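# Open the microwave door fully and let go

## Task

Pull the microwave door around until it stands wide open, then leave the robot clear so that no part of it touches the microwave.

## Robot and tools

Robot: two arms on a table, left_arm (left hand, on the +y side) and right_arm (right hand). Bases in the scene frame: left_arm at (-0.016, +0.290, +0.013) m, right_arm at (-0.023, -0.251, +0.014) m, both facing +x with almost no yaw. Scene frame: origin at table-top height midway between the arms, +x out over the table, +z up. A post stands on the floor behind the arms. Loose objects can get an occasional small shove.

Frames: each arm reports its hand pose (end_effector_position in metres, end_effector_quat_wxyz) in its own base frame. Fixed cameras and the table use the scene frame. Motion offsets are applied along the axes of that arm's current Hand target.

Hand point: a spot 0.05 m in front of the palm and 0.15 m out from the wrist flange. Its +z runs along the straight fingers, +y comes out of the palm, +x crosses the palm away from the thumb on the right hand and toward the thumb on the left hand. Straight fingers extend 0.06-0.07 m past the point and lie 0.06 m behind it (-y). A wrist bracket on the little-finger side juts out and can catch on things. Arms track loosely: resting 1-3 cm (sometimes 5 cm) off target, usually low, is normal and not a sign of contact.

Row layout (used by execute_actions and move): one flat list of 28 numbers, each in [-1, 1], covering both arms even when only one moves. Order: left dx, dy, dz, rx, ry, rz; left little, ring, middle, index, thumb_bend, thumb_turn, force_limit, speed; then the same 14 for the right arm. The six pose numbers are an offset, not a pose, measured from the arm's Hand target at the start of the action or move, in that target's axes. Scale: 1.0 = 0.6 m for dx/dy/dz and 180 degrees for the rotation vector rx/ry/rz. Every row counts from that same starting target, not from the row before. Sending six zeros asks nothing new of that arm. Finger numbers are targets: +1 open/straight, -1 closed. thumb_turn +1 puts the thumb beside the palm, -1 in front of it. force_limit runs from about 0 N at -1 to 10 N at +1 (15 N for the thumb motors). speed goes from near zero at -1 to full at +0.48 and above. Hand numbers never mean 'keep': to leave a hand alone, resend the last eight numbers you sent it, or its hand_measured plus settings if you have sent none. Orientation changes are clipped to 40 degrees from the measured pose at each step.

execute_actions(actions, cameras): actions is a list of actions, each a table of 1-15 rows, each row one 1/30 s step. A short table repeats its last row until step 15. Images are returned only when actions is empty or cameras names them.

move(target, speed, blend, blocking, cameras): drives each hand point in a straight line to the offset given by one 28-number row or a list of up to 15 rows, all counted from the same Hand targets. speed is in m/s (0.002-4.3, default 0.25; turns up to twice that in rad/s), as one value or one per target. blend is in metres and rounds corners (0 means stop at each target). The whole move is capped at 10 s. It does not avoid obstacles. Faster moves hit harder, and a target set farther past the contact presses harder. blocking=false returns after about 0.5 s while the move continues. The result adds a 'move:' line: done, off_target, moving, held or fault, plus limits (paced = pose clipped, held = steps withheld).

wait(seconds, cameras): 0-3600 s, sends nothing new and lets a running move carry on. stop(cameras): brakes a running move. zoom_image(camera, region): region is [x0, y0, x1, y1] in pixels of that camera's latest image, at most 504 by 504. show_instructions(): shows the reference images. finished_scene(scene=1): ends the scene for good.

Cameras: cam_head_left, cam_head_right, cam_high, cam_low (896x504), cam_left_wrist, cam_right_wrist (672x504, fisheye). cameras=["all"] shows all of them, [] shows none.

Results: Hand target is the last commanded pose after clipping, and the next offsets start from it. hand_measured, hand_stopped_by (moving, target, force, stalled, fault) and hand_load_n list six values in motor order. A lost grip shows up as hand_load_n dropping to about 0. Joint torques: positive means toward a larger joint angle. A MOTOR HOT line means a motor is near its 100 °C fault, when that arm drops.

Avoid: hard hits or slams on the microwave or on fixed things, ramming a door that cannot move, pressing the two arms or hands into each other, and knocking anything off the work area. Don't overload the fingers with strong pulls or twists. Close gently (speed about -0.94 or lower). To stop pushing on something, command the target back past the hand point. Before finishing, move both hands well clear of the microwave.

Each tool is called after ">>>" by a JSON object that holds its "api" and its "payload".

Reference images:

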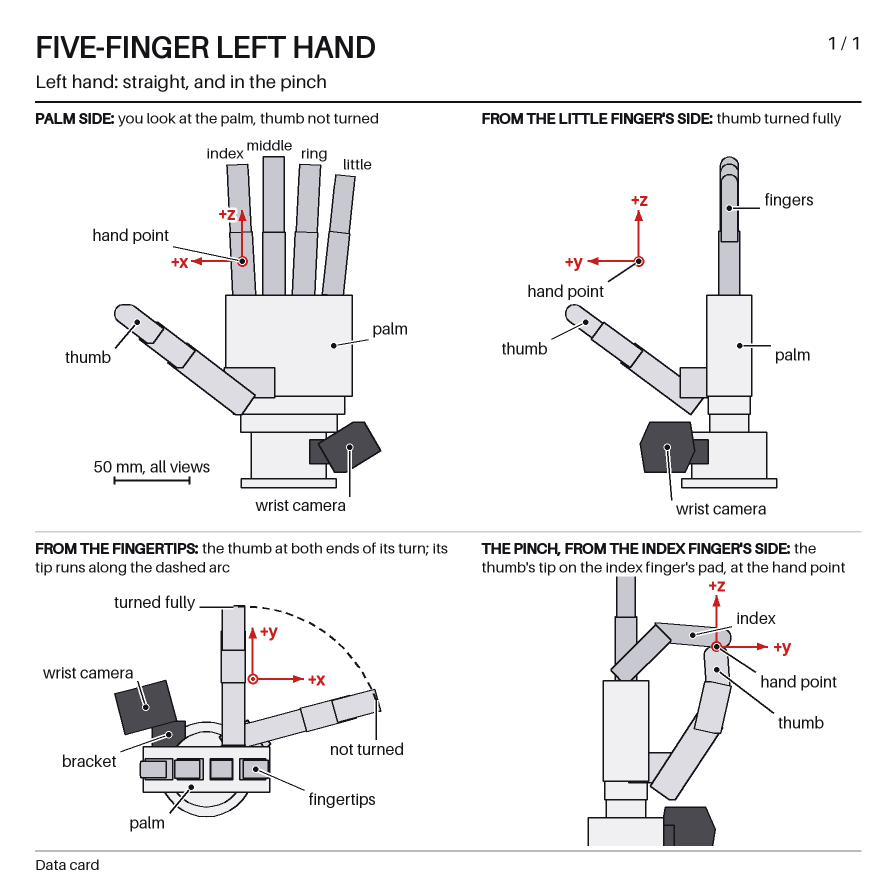

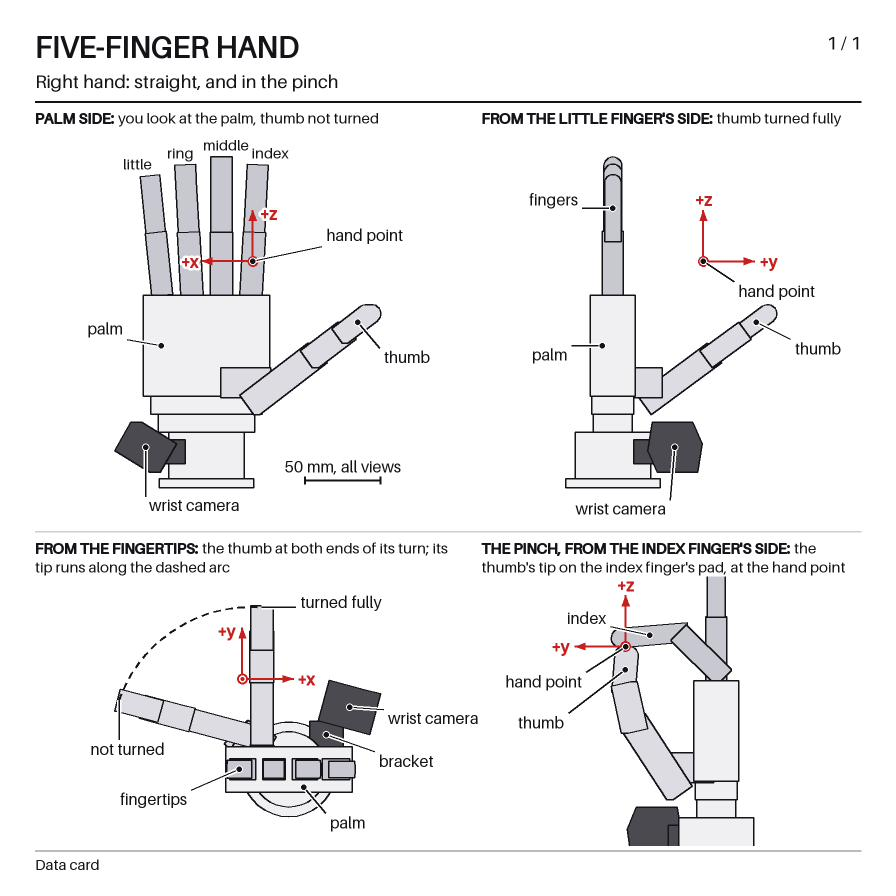

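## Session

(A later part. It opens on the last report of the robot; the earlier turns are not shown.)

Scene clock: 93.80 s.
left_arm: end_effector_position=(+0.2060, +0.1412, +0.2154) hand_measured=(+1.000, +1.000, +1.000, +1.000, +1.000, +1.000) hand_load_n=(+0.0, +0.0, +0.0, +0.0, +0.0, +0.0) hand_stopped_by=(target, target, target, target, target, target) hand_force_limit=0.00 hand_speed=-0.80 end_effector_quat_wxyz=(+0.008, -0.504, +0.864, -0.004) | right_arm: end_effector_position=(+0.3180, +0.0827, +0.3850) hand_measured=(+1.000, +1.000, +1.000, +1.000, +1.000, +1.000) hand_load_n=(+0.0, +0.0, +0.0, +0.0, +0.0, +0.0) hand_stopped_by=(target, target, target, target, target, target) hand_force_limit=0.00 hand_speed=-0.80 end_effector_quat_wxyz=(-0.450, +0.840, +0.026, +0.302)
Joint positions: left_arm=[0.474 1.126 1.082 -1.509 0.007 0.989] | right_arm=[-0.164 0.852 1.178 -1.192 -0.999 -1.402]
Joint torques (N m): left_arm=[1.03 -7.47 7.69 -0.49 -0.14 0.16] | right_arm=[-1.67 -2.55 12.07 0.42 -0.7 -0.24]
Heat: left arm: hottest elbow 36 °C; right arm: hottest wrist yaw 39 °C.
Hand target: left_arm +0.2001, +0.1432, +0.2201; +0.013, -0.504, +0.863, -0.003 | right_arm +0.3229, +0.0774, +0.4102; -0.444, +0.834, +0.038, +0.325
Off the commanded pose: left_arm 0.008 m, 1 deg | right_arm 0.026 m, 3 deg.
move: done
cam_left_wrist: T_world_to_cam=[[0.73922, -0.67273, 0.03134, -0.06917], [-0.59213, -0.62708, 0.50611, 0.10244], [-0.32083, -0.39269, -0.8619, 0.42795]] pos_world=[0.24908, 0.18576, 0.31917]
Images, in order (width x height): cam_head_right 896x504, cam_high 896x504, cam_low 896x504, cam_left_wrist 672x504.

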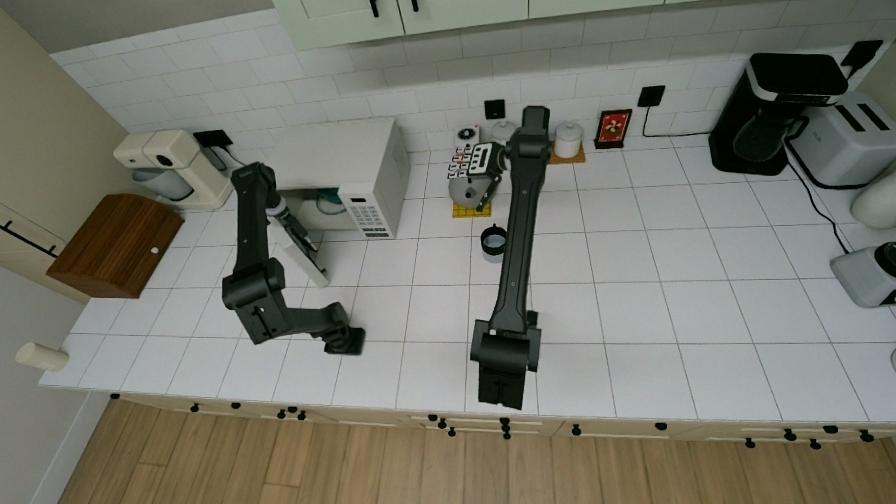

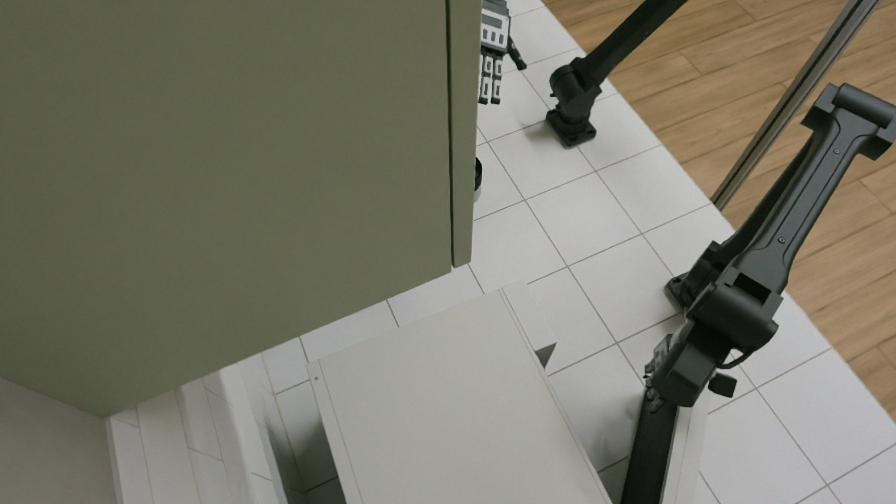

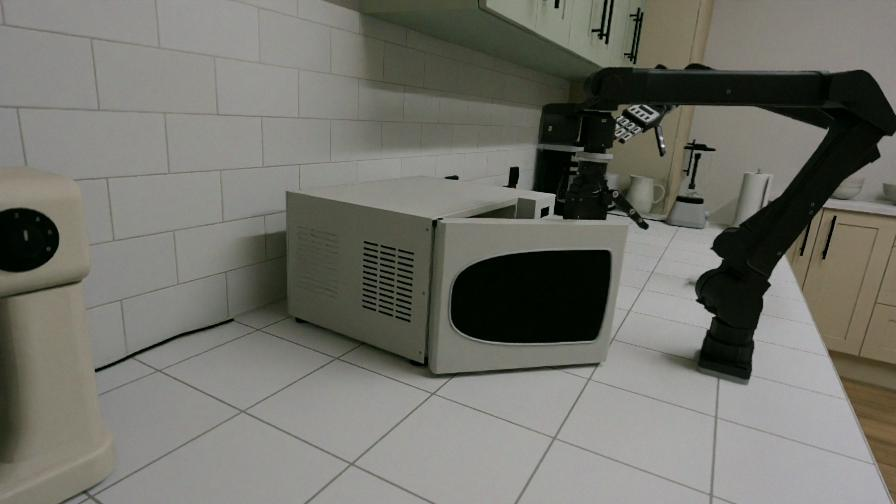

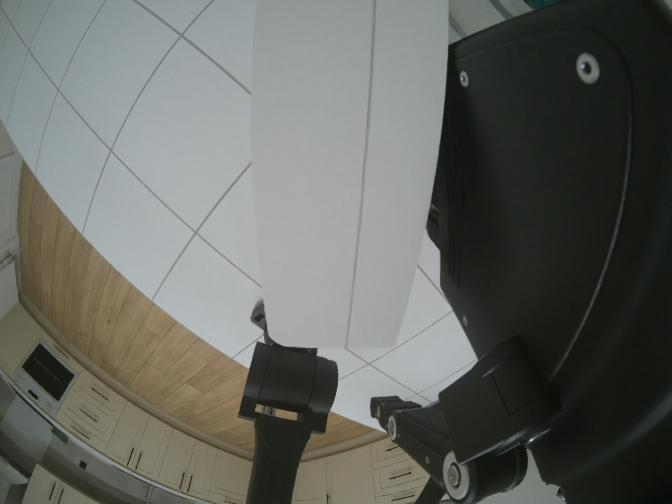

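>>> {"api": "move", "payload": {"target": [[-0.028,0.0625,-0.013,0,0,0,1,1,1,1,1,1,0,-0.8,0,0,0,0,0,0,1,1,1,1,1,1,0,-0.8],[-0.0667,0.118,-0.013,0,0,0,1,1,1,1,1,1,0,-0.8,0,0,0,0,0,0,1,1,1,1,1,1,0,-0.8],[-0.115,0.165,-0.013,0,0,0,1,1,1,1,1,1,0,-0.8,0,0,0,0,0,0,1,1,1,1,1,1,0,-0.8],[-0.171,0.205,-0.013,0,0,0,1,1,1,1,1,1,0,-0.8,0,0,0,0,0,0,1,1,1,1,1,1,0,-0.8]], "cameras": ["cam_left_wrist", "cam_high","cam_low","cam_head_right"], "speed": 0.06, "blend": 0.01}}

Scene clock: 101.47 s.
left_arm: end_effector_position=(+0.1319, +0.2713, +0.2131) hand_measured=(+1.000, +1.000, +1.000, +1.000, +1.000, +1.000) hand_load_n=(+0.0, +0.0, +0.0, +0.0, -0.5, +0.0) hand_stopped_by=(target, target, target, target, target, target) hand_force_limit=0.00 hand_speed=-0.80 end_effector_quat_wxyz=(-0.016, -0.506, +0.862, -0.014) | right_arm: end_effector_position=(+0.3180, +0.0827, +0.3850) hand_measured=(+1.000, +1.000, +1.000, +1.000, +1.000, +1.000) hand_load_n=(+0.0, +0.0, +0.0, +0.0, +0.0, -0.5) hand_stopped_by=(target, target, target, target, target, target) hand_force_limit=0.00 hand_speed=-0.80 end_effector_quat_wxyz=(-0.450, +0.840, +0.026, +0.302)
Joint positions: left_arm=[0.941 1.245 1.164 -1.531 0.013 1.451] | right_arm=[-0.164 0.852 1.178 -1.192 -0.999 -1.402]
Joint torques (N m): left_arm=[0.91 -6.53 11.55 0.36 0 0.19] | right_arm=[-1.03 -2.43 12.21 0.62 -0.68 -0.28]
Heat: left arm: hottest elbow 36 °C; right arm: hottest elbow 39 °C.
Hand target: left_arm +0.1431, +0.2929, +0.2277; +0.012, -0.504, +0.863, -0.003 | right_arm +0.3229, +0.0774, +0.4102; -0.444, +0.834, +0.038, +0.325
Off the commanded pose: left_arm 0.028 m, 4 deg | right_arm 0.026 m, 3 deg.
move: off_target (left_arm)
cam_left_wrist: T_world_to_cam=[[0.74359, -0.66764, 0.03639, 0.07016], [-0.57235, -0.60743, 0.55085, 0.12398], [-0.34567, -0.43044, -0.83381, 0.46087]] pos_world=[0.17809, 0.32053, 0.31343]
Images, in order (width x height): cam_head_right 896x504, cam_high 896x504, cam_low 896x504, cam_left_wrist 672x504.

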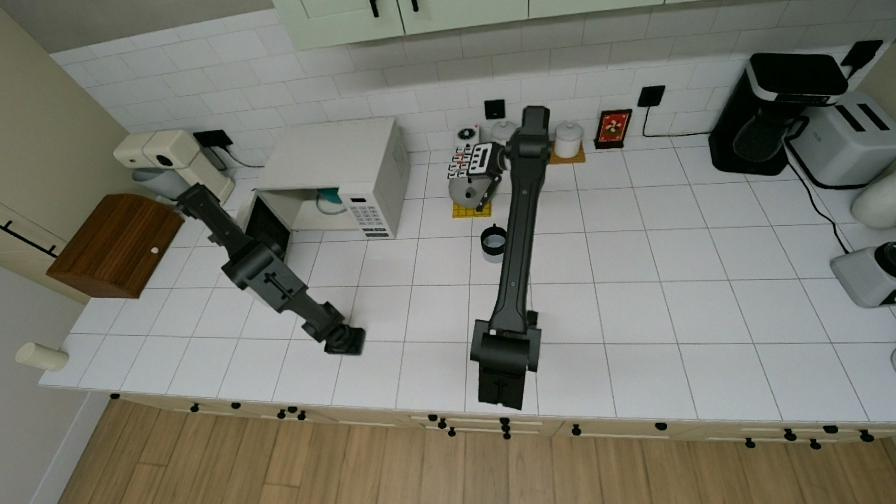

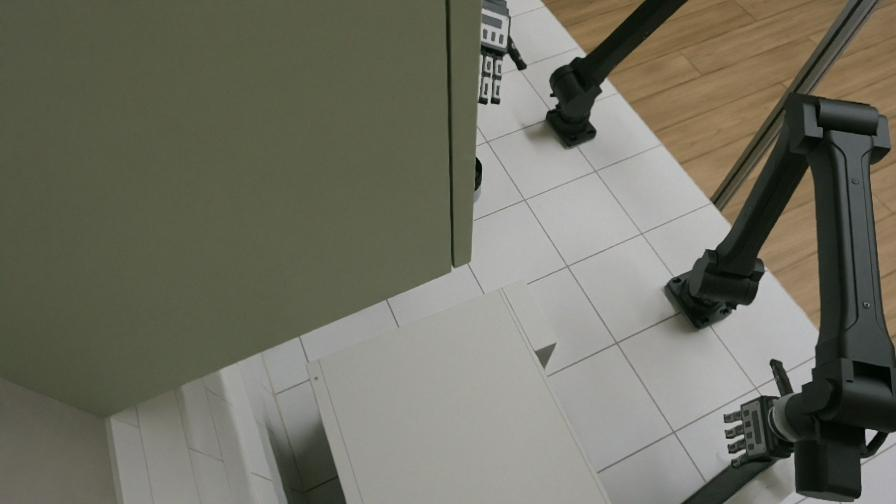

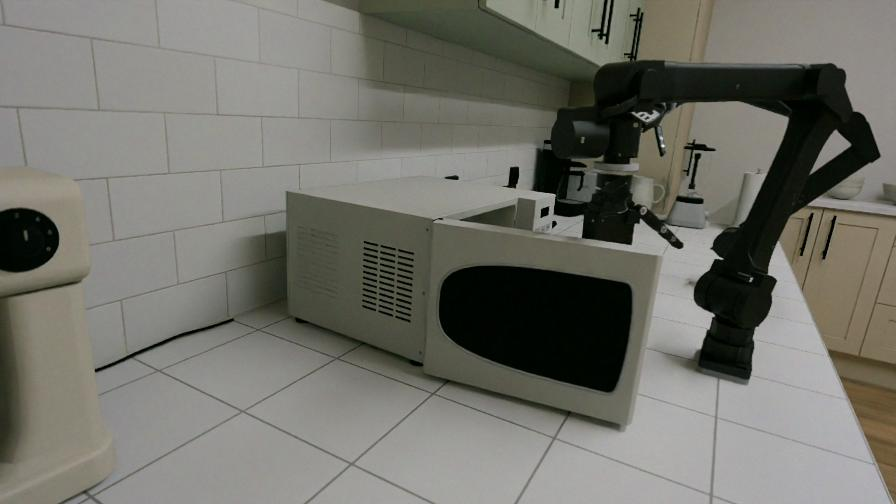

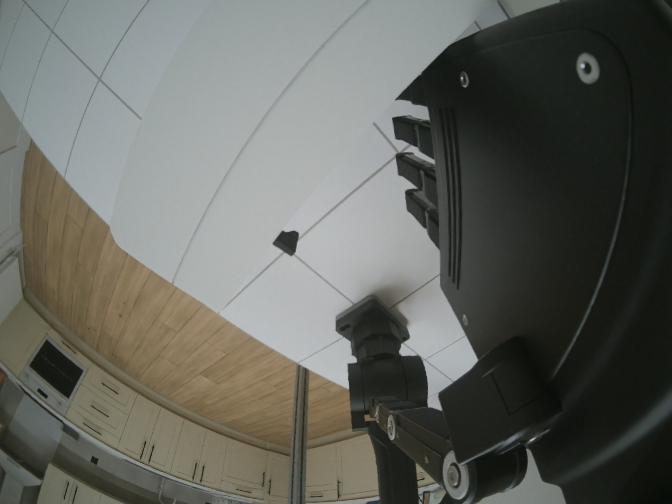

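>>> {"api": "move", "payload": {"target": [[-0.0755,0.0356,-0.012,0,0,0,1,1,1,1,1,1,0,-0.8,0,0,0,0,0,0,1,1,1,1,1,1,0,-0.8],[-0.141,0.0506,-0.012,0,0,0,1,1,1,1,1,1,0,-0.8,0,0,0,0,0,0,1,1,1,1,1,1,0,-0.8]], "cameras": ["cam_left_wrist", "cam_high","cam_low","cam_head_right"], "speed": 0.06, "blend": 0.01}}

Scene clock: 107.13 s.
left_arm: end_effector_position=(+0.1508, +0.3622, +0.2208) hand_measured=(+1.000, +1.000, +1.000, +1.000, +1.000, +1.000) hand_load_n=(+0.0, +0.0, +0.0, +0.0, +0.0, +0.0) hand_stopped_by=(target, target, target, target, target, target) hand_force_limit=0.00 hand_speed=-0.80 end_effector_quat_wxyz=(-0.008, -0.508, +0.861, -0.013) | right_arm: end_effector_position=(+0.3180, +0.0827, +0.3850) hand_measured=(+1.000, +1.000, +1.000, +1.000, +1.000, +1.000) hand_load_n=(+0.0, +0.0, -0.5, +0.0, +0.0, +0.0) hand_stopped_by=(target, target, target, target, target, target) hand_force_limit=0.00 hand_speed=-0.80 end_effector_quat_wxyz=(-0.450, +0.840, +0.026, +0.302)
Joint positions: left_arm=[1.033 1.46 1.392 -1.531 0.015 1.539] | right_arm=[-0.164 0.852 1.178 -1.192 -0.999 -1.402]
Joint torques (N m): left_arm=[0.62 -9.52 11.74 -0.23 0.05 0.2] | right_arm=[-1.38 -1.55 12.07 0.92 -0.7 -0.16]
Heat: left arm: hottest elbow 36 °C; right arm: hottest elbow 39 °C.
Hand target: left_arm +0.1581, +0.3814, +0.2360; +0.012, -0.504, +0.863, -0.003 | right_arm +0.3229, +0.0774, +0.4102; -0.444, +0.834, +0.038, +0.325
Off the commanded pose: left_arm 0.025 m, 3 deg | right_arm 0.026 m, 3 deg.
move: off_target (left_arm)
cam_left_wrist: T_world_to_cam=[[0.74574, -0.66514, 0.0383, 0.11494], [-0.57636, -0.61522, 0.53788, 0.19202], [-0.3342, -0.42319, -0.84215, 0.51043]] pos_world=[0.19554, 0.4106, 0.32217]
Images, in order (width x height): cam_head_right 896x504, cam_high 896x504, cam_low 896x504, cam_left_wrist 672x504.

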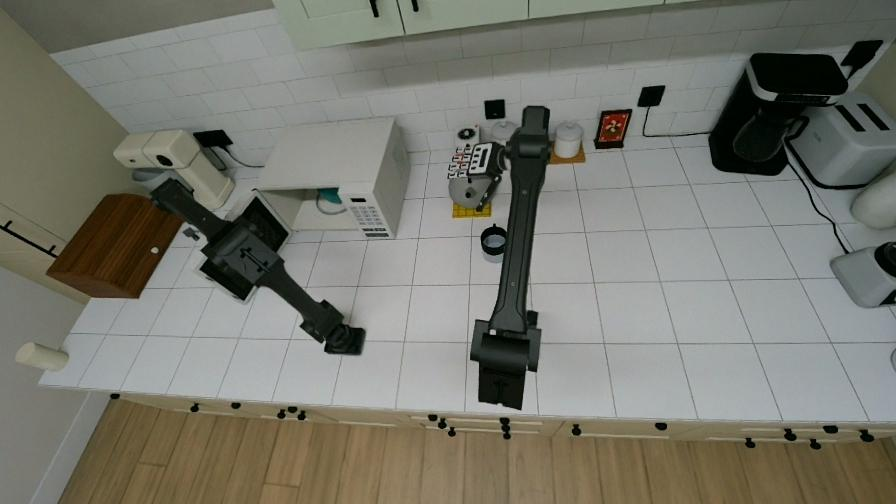

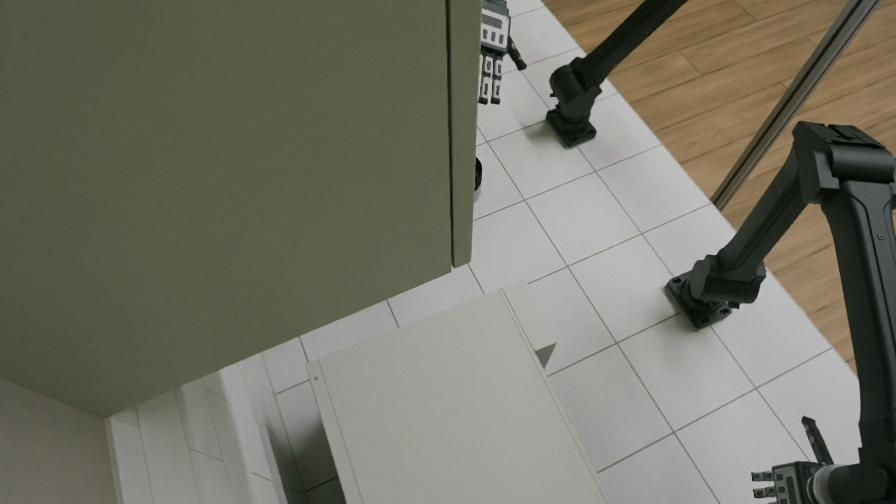

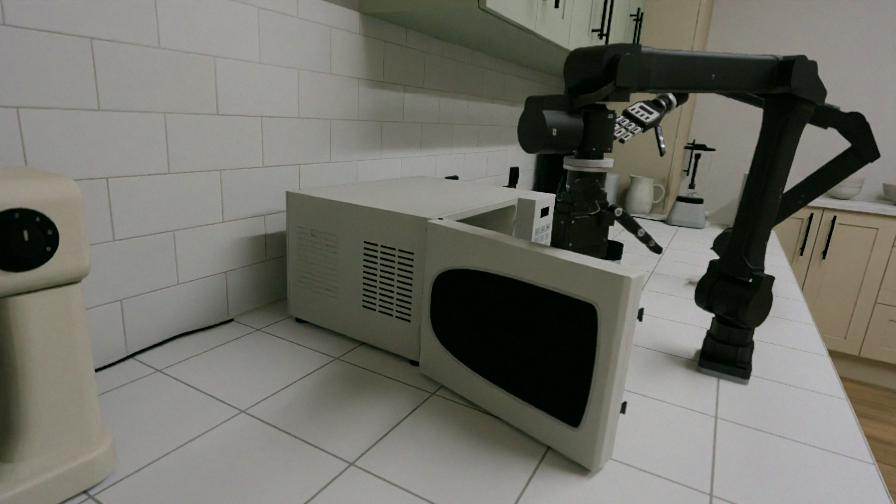

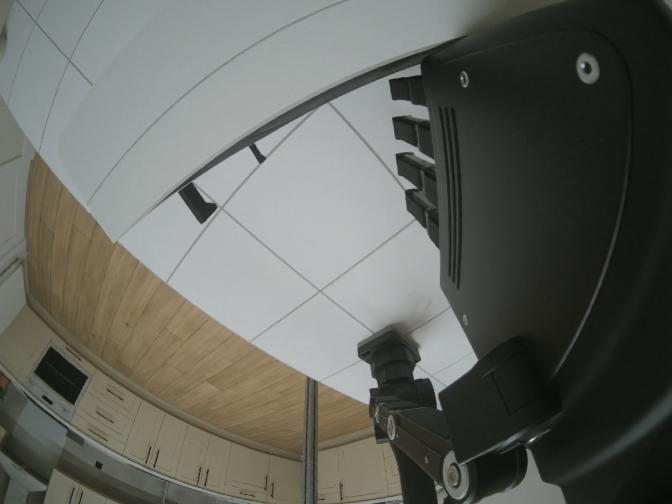

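>>> {"api": "move", "payload": {"target": [-0.082,0.004,0,0,0,0,1,1,1,1,1,1,0,-0.8,0,0,0,0,0,0,1,1,1,1,1,1,0,-0.8], "cameras": ["cam_left_wrist", "cam_low","cam_head_right"], "speed": 0.06}}

Scene clock: 112.87 s.
left_arm: end_effector_position=(+0.1531, +0.3699, +0.2276) hand_measured=(+1.000, +1.000, +1.000, +1.000, +1.000, +1.000) hand_load_n=(+0.0, +0.0, +0.0, +0.0, +0.0, +0.0) hand_stopped_by=(target, target, target, target, target, target) hand_force_limit=0.00 hand_speed=-0.80 end_effector_quat_wxyz=(-0.044, -0.509, +0.859, -0.033) | right_arm: end_effector_position=(+0.3180, +0.0827, +0.3850) hand_measured=(+1.000, +1.000, +1.000, +1.000, +1.000, +1.000) hand_load_n=(+0.0, +0.0, +0.0, +0.0, +0.0, +0.0) hand_stopped_by=(target, target, target, target, target, target) hand_force_limit=0.00 hand_speed=-0.80 end_effector_quat_wxyz=(-0.450, +0.840, +0.026, +0.302)
Joint positions: left_arm=[1.038 1.536 1.484 -1.628 0.015 1.54] | right_arm=[-0.164 0.852 1.178 -1.192 -0.999 -1.402]
Joint torques (N m): left_arm=[0.79 -7.65 14.83 2.26 -0.03 0.25] | right_arm=[-1.14 -1.38 12.21 0.65 -0.74 -0.19]
Heat: left arm: hottest elbow 38 °C; right arm: hottest elbow 39 °C.
Hand target: left_arm +0.1800, +0.4256, +0.2368; +0.012, -0.504, +0.863, -0.003 | right_arm +0.3229, +0.0774, +0.4102; -0.444, +0.834, +0.038, +0.325
Off the commanded pose: left_arm 0.063 m, 7 deg | right_arm 0.026 m, 3 deg.
move: off_target (left_arm)
cam_left_wrist: T_world_to_cam=[[0.75049, -0.65866, 0.05407, 0.11132], [-0.55023, -0.57742, 0.60318, 0.16149], [-0.36607, -0.48244, -0.79577, 0.53642]] pos_world=[0.20168, 0.42536, 0.32344]
Images, in order (width x height): cam_head_right 896x504, cam_low 896x504, cam_left_wrist 672x504.

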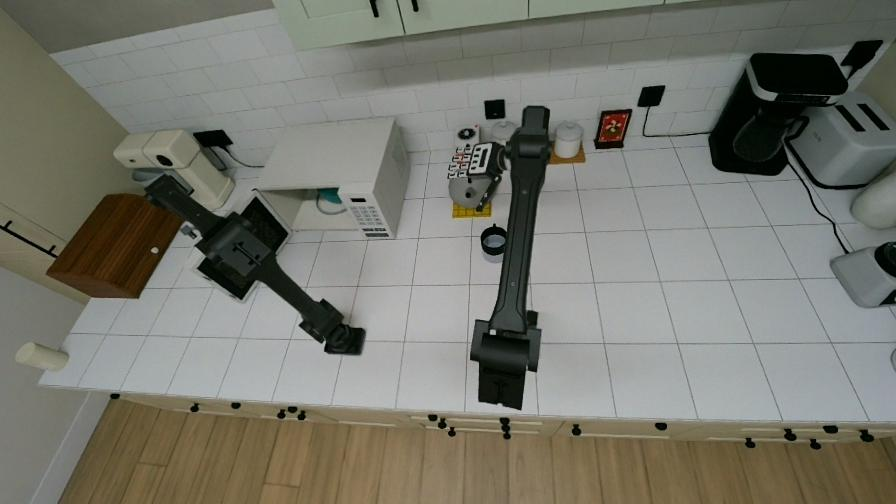

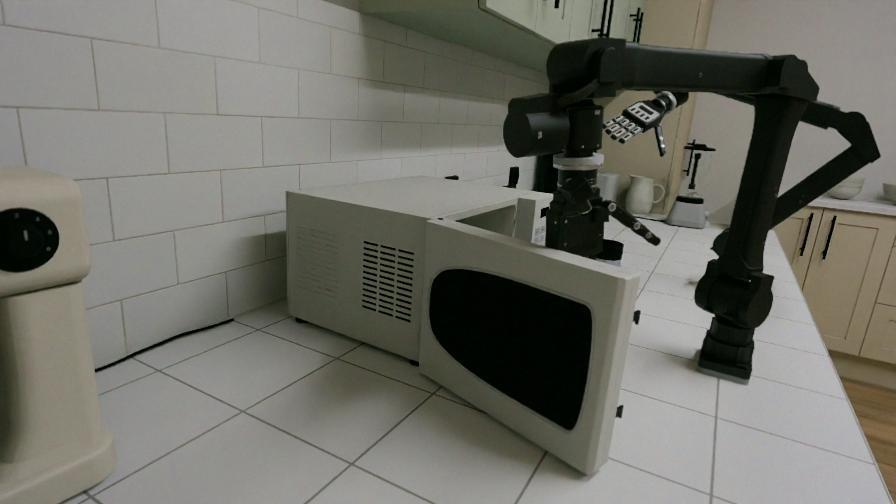

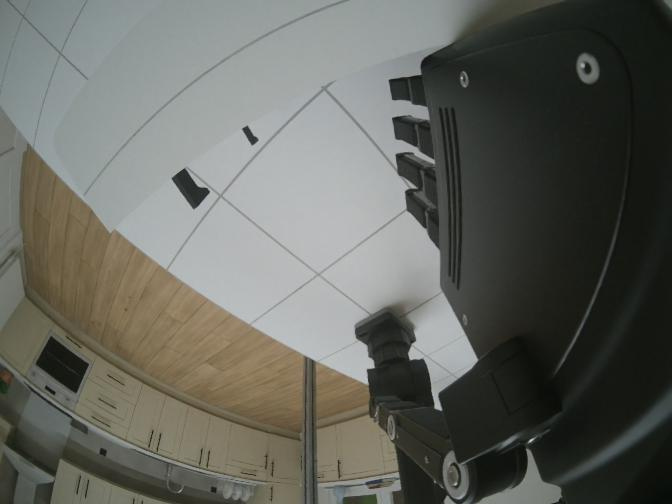

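>>> {"api": "move", "payload": {"target": [[0.167,-0.0247,0,0,0,0,1,1,1,1,1,1,0,-0.8,0,0,0,0,0,0,1,1,1,1,1,1,0,-0.8],[0.167,-0.0247,-0.283,0,0,0,1,1,1,1,1,1,0,-0.8,0,0,0,0,0,0,1,1,1,1,1,1,0,-0.8]], "cameras": ["cam_left_wrist", "cam_low","cam_head_right","cam_head_left"], "speed": 0.12, "blend": 0.02}}

Scene clock: 118.87 s.
left_arm: end_effector_position=(+0.1364, +0.3303, +0.3812) hand_measured=(+1.000, +1.000, +1.000, +1.000, +1.000, +1.000) hand_load_n=(+0.0, +0.0, +0.0, +0.0, -0.5, +0.0) hand_stopped_by=(target, target, target, target, target, target) hand_force_limit=0.00 hand_speed=-0.80 end_effector_quat_wxyz=(+0.104, -0.496, +0.859, +0.071) | right_arm: end_effector_position=(+0.3180, +0.0827, +0.3850) hand_measured=(+1.000, +1.000, +1.000, +1.000, +1.000, +1.000) hand_load_n=(-0.5, +0.0, -0.5, -0.5, +0.0, -0.5) hand_stopped_by=(target, target, target, target, target, target) hand_force_limit=0.00 hand_speed=-0.80 end_effector_quat_wxyz=(-0.450, +0.840, +0.026, +0.302)
Joint positions: left_arm=[0.999 1.236 1.603 -1.687 -0.03 1.525] | right_arm=[-0.164 0.852 1.178 -1.192 -0.999 -1.402]
Joint torques (N m): left_arm=[-0.73 -8.41 11.06 -0.12 -0.15 -0.08] | right_arm=[-1.08 -2.9 12.08 0.8 -0.66 -0.18]
Heat: left arm: hottest elbow 38 °C; right arm: hottest elbow 39 °C.
Hand target: left_arm +0.1397, +0.3296, +0.4051; +0.012, -0.504, +0.863, -0.002 | right_arm +0.3229, +0.0774, +0.4102; -0.444, +0.834, +0.038, +0.325
Off the commanded pose: left_arm 0.024 m, 14 deg | right_arm 0.026 m, 3 deg.
joint sent to its limit (left arm) — joint 4 (wrist pitch), lower limit. The joint targets are off in orientation, not in position.
move: off_target (left_arm)
cam_left_wrist: T_world_to_cam=[[0.73645, -0.67433, -0.05397, 0.13774], [-0.63281, -0.71491, 0.29743, 0.21013], [-0.23915, -0.18489, -0.95322, 0.57783]] pos_world=[0.16972, 0.34994, 0.49573]
Images, in order (width x height): cam_head_left 896x504, cam_head_right 896x504, cam_low 896x504, cam_left_wrist 672x504.

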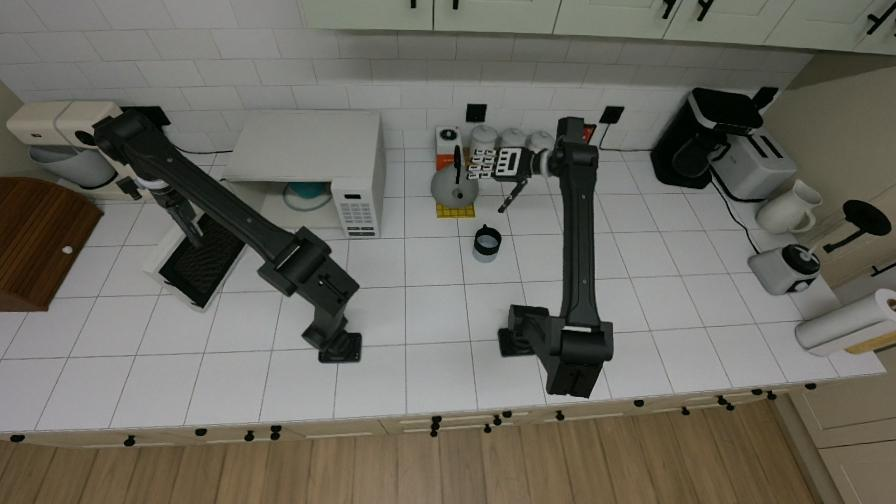

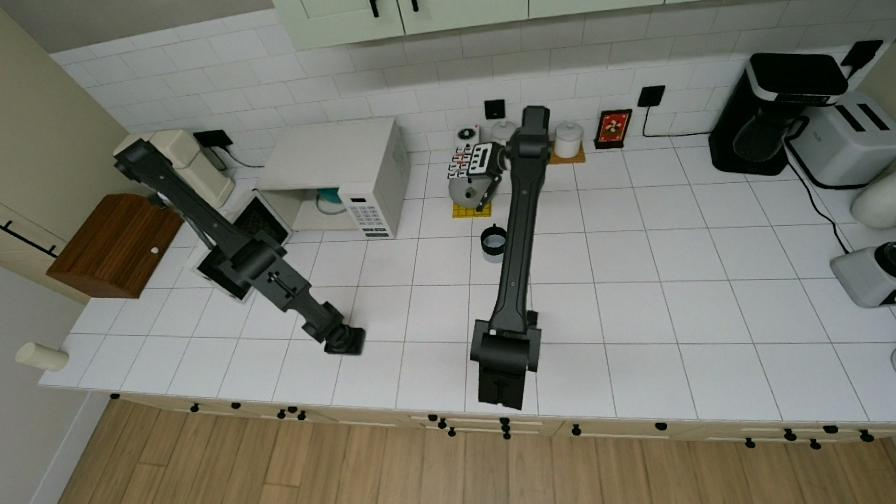

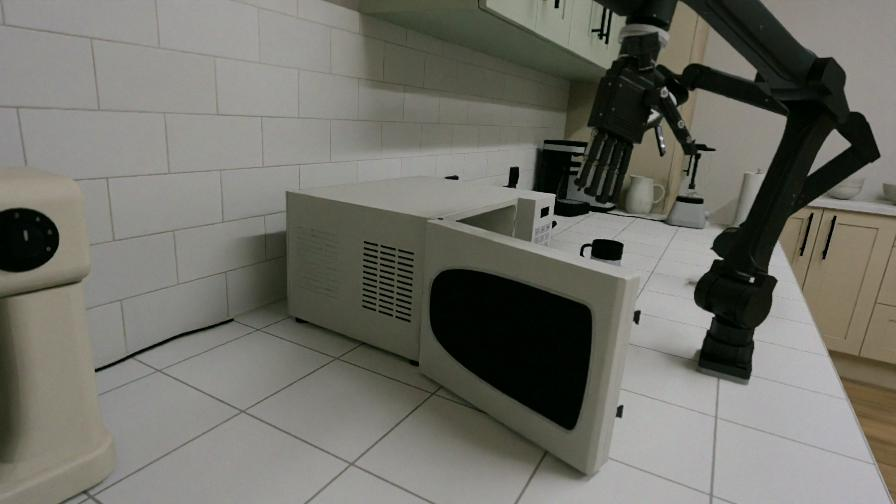

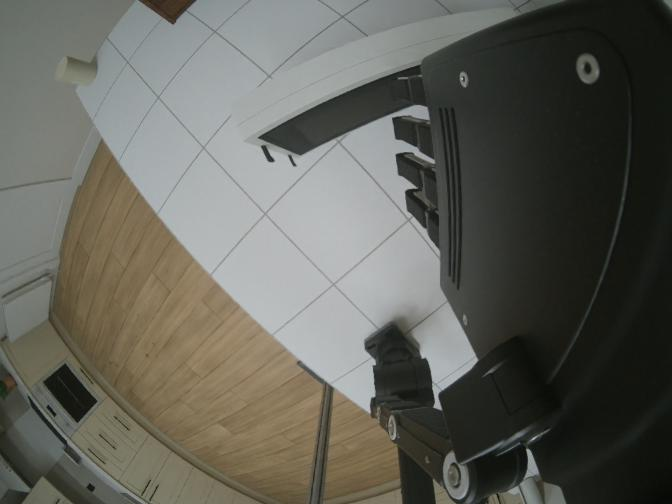

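>>> {"api": "finished_scene", "payload": {}}

The scene is finished: the task was done.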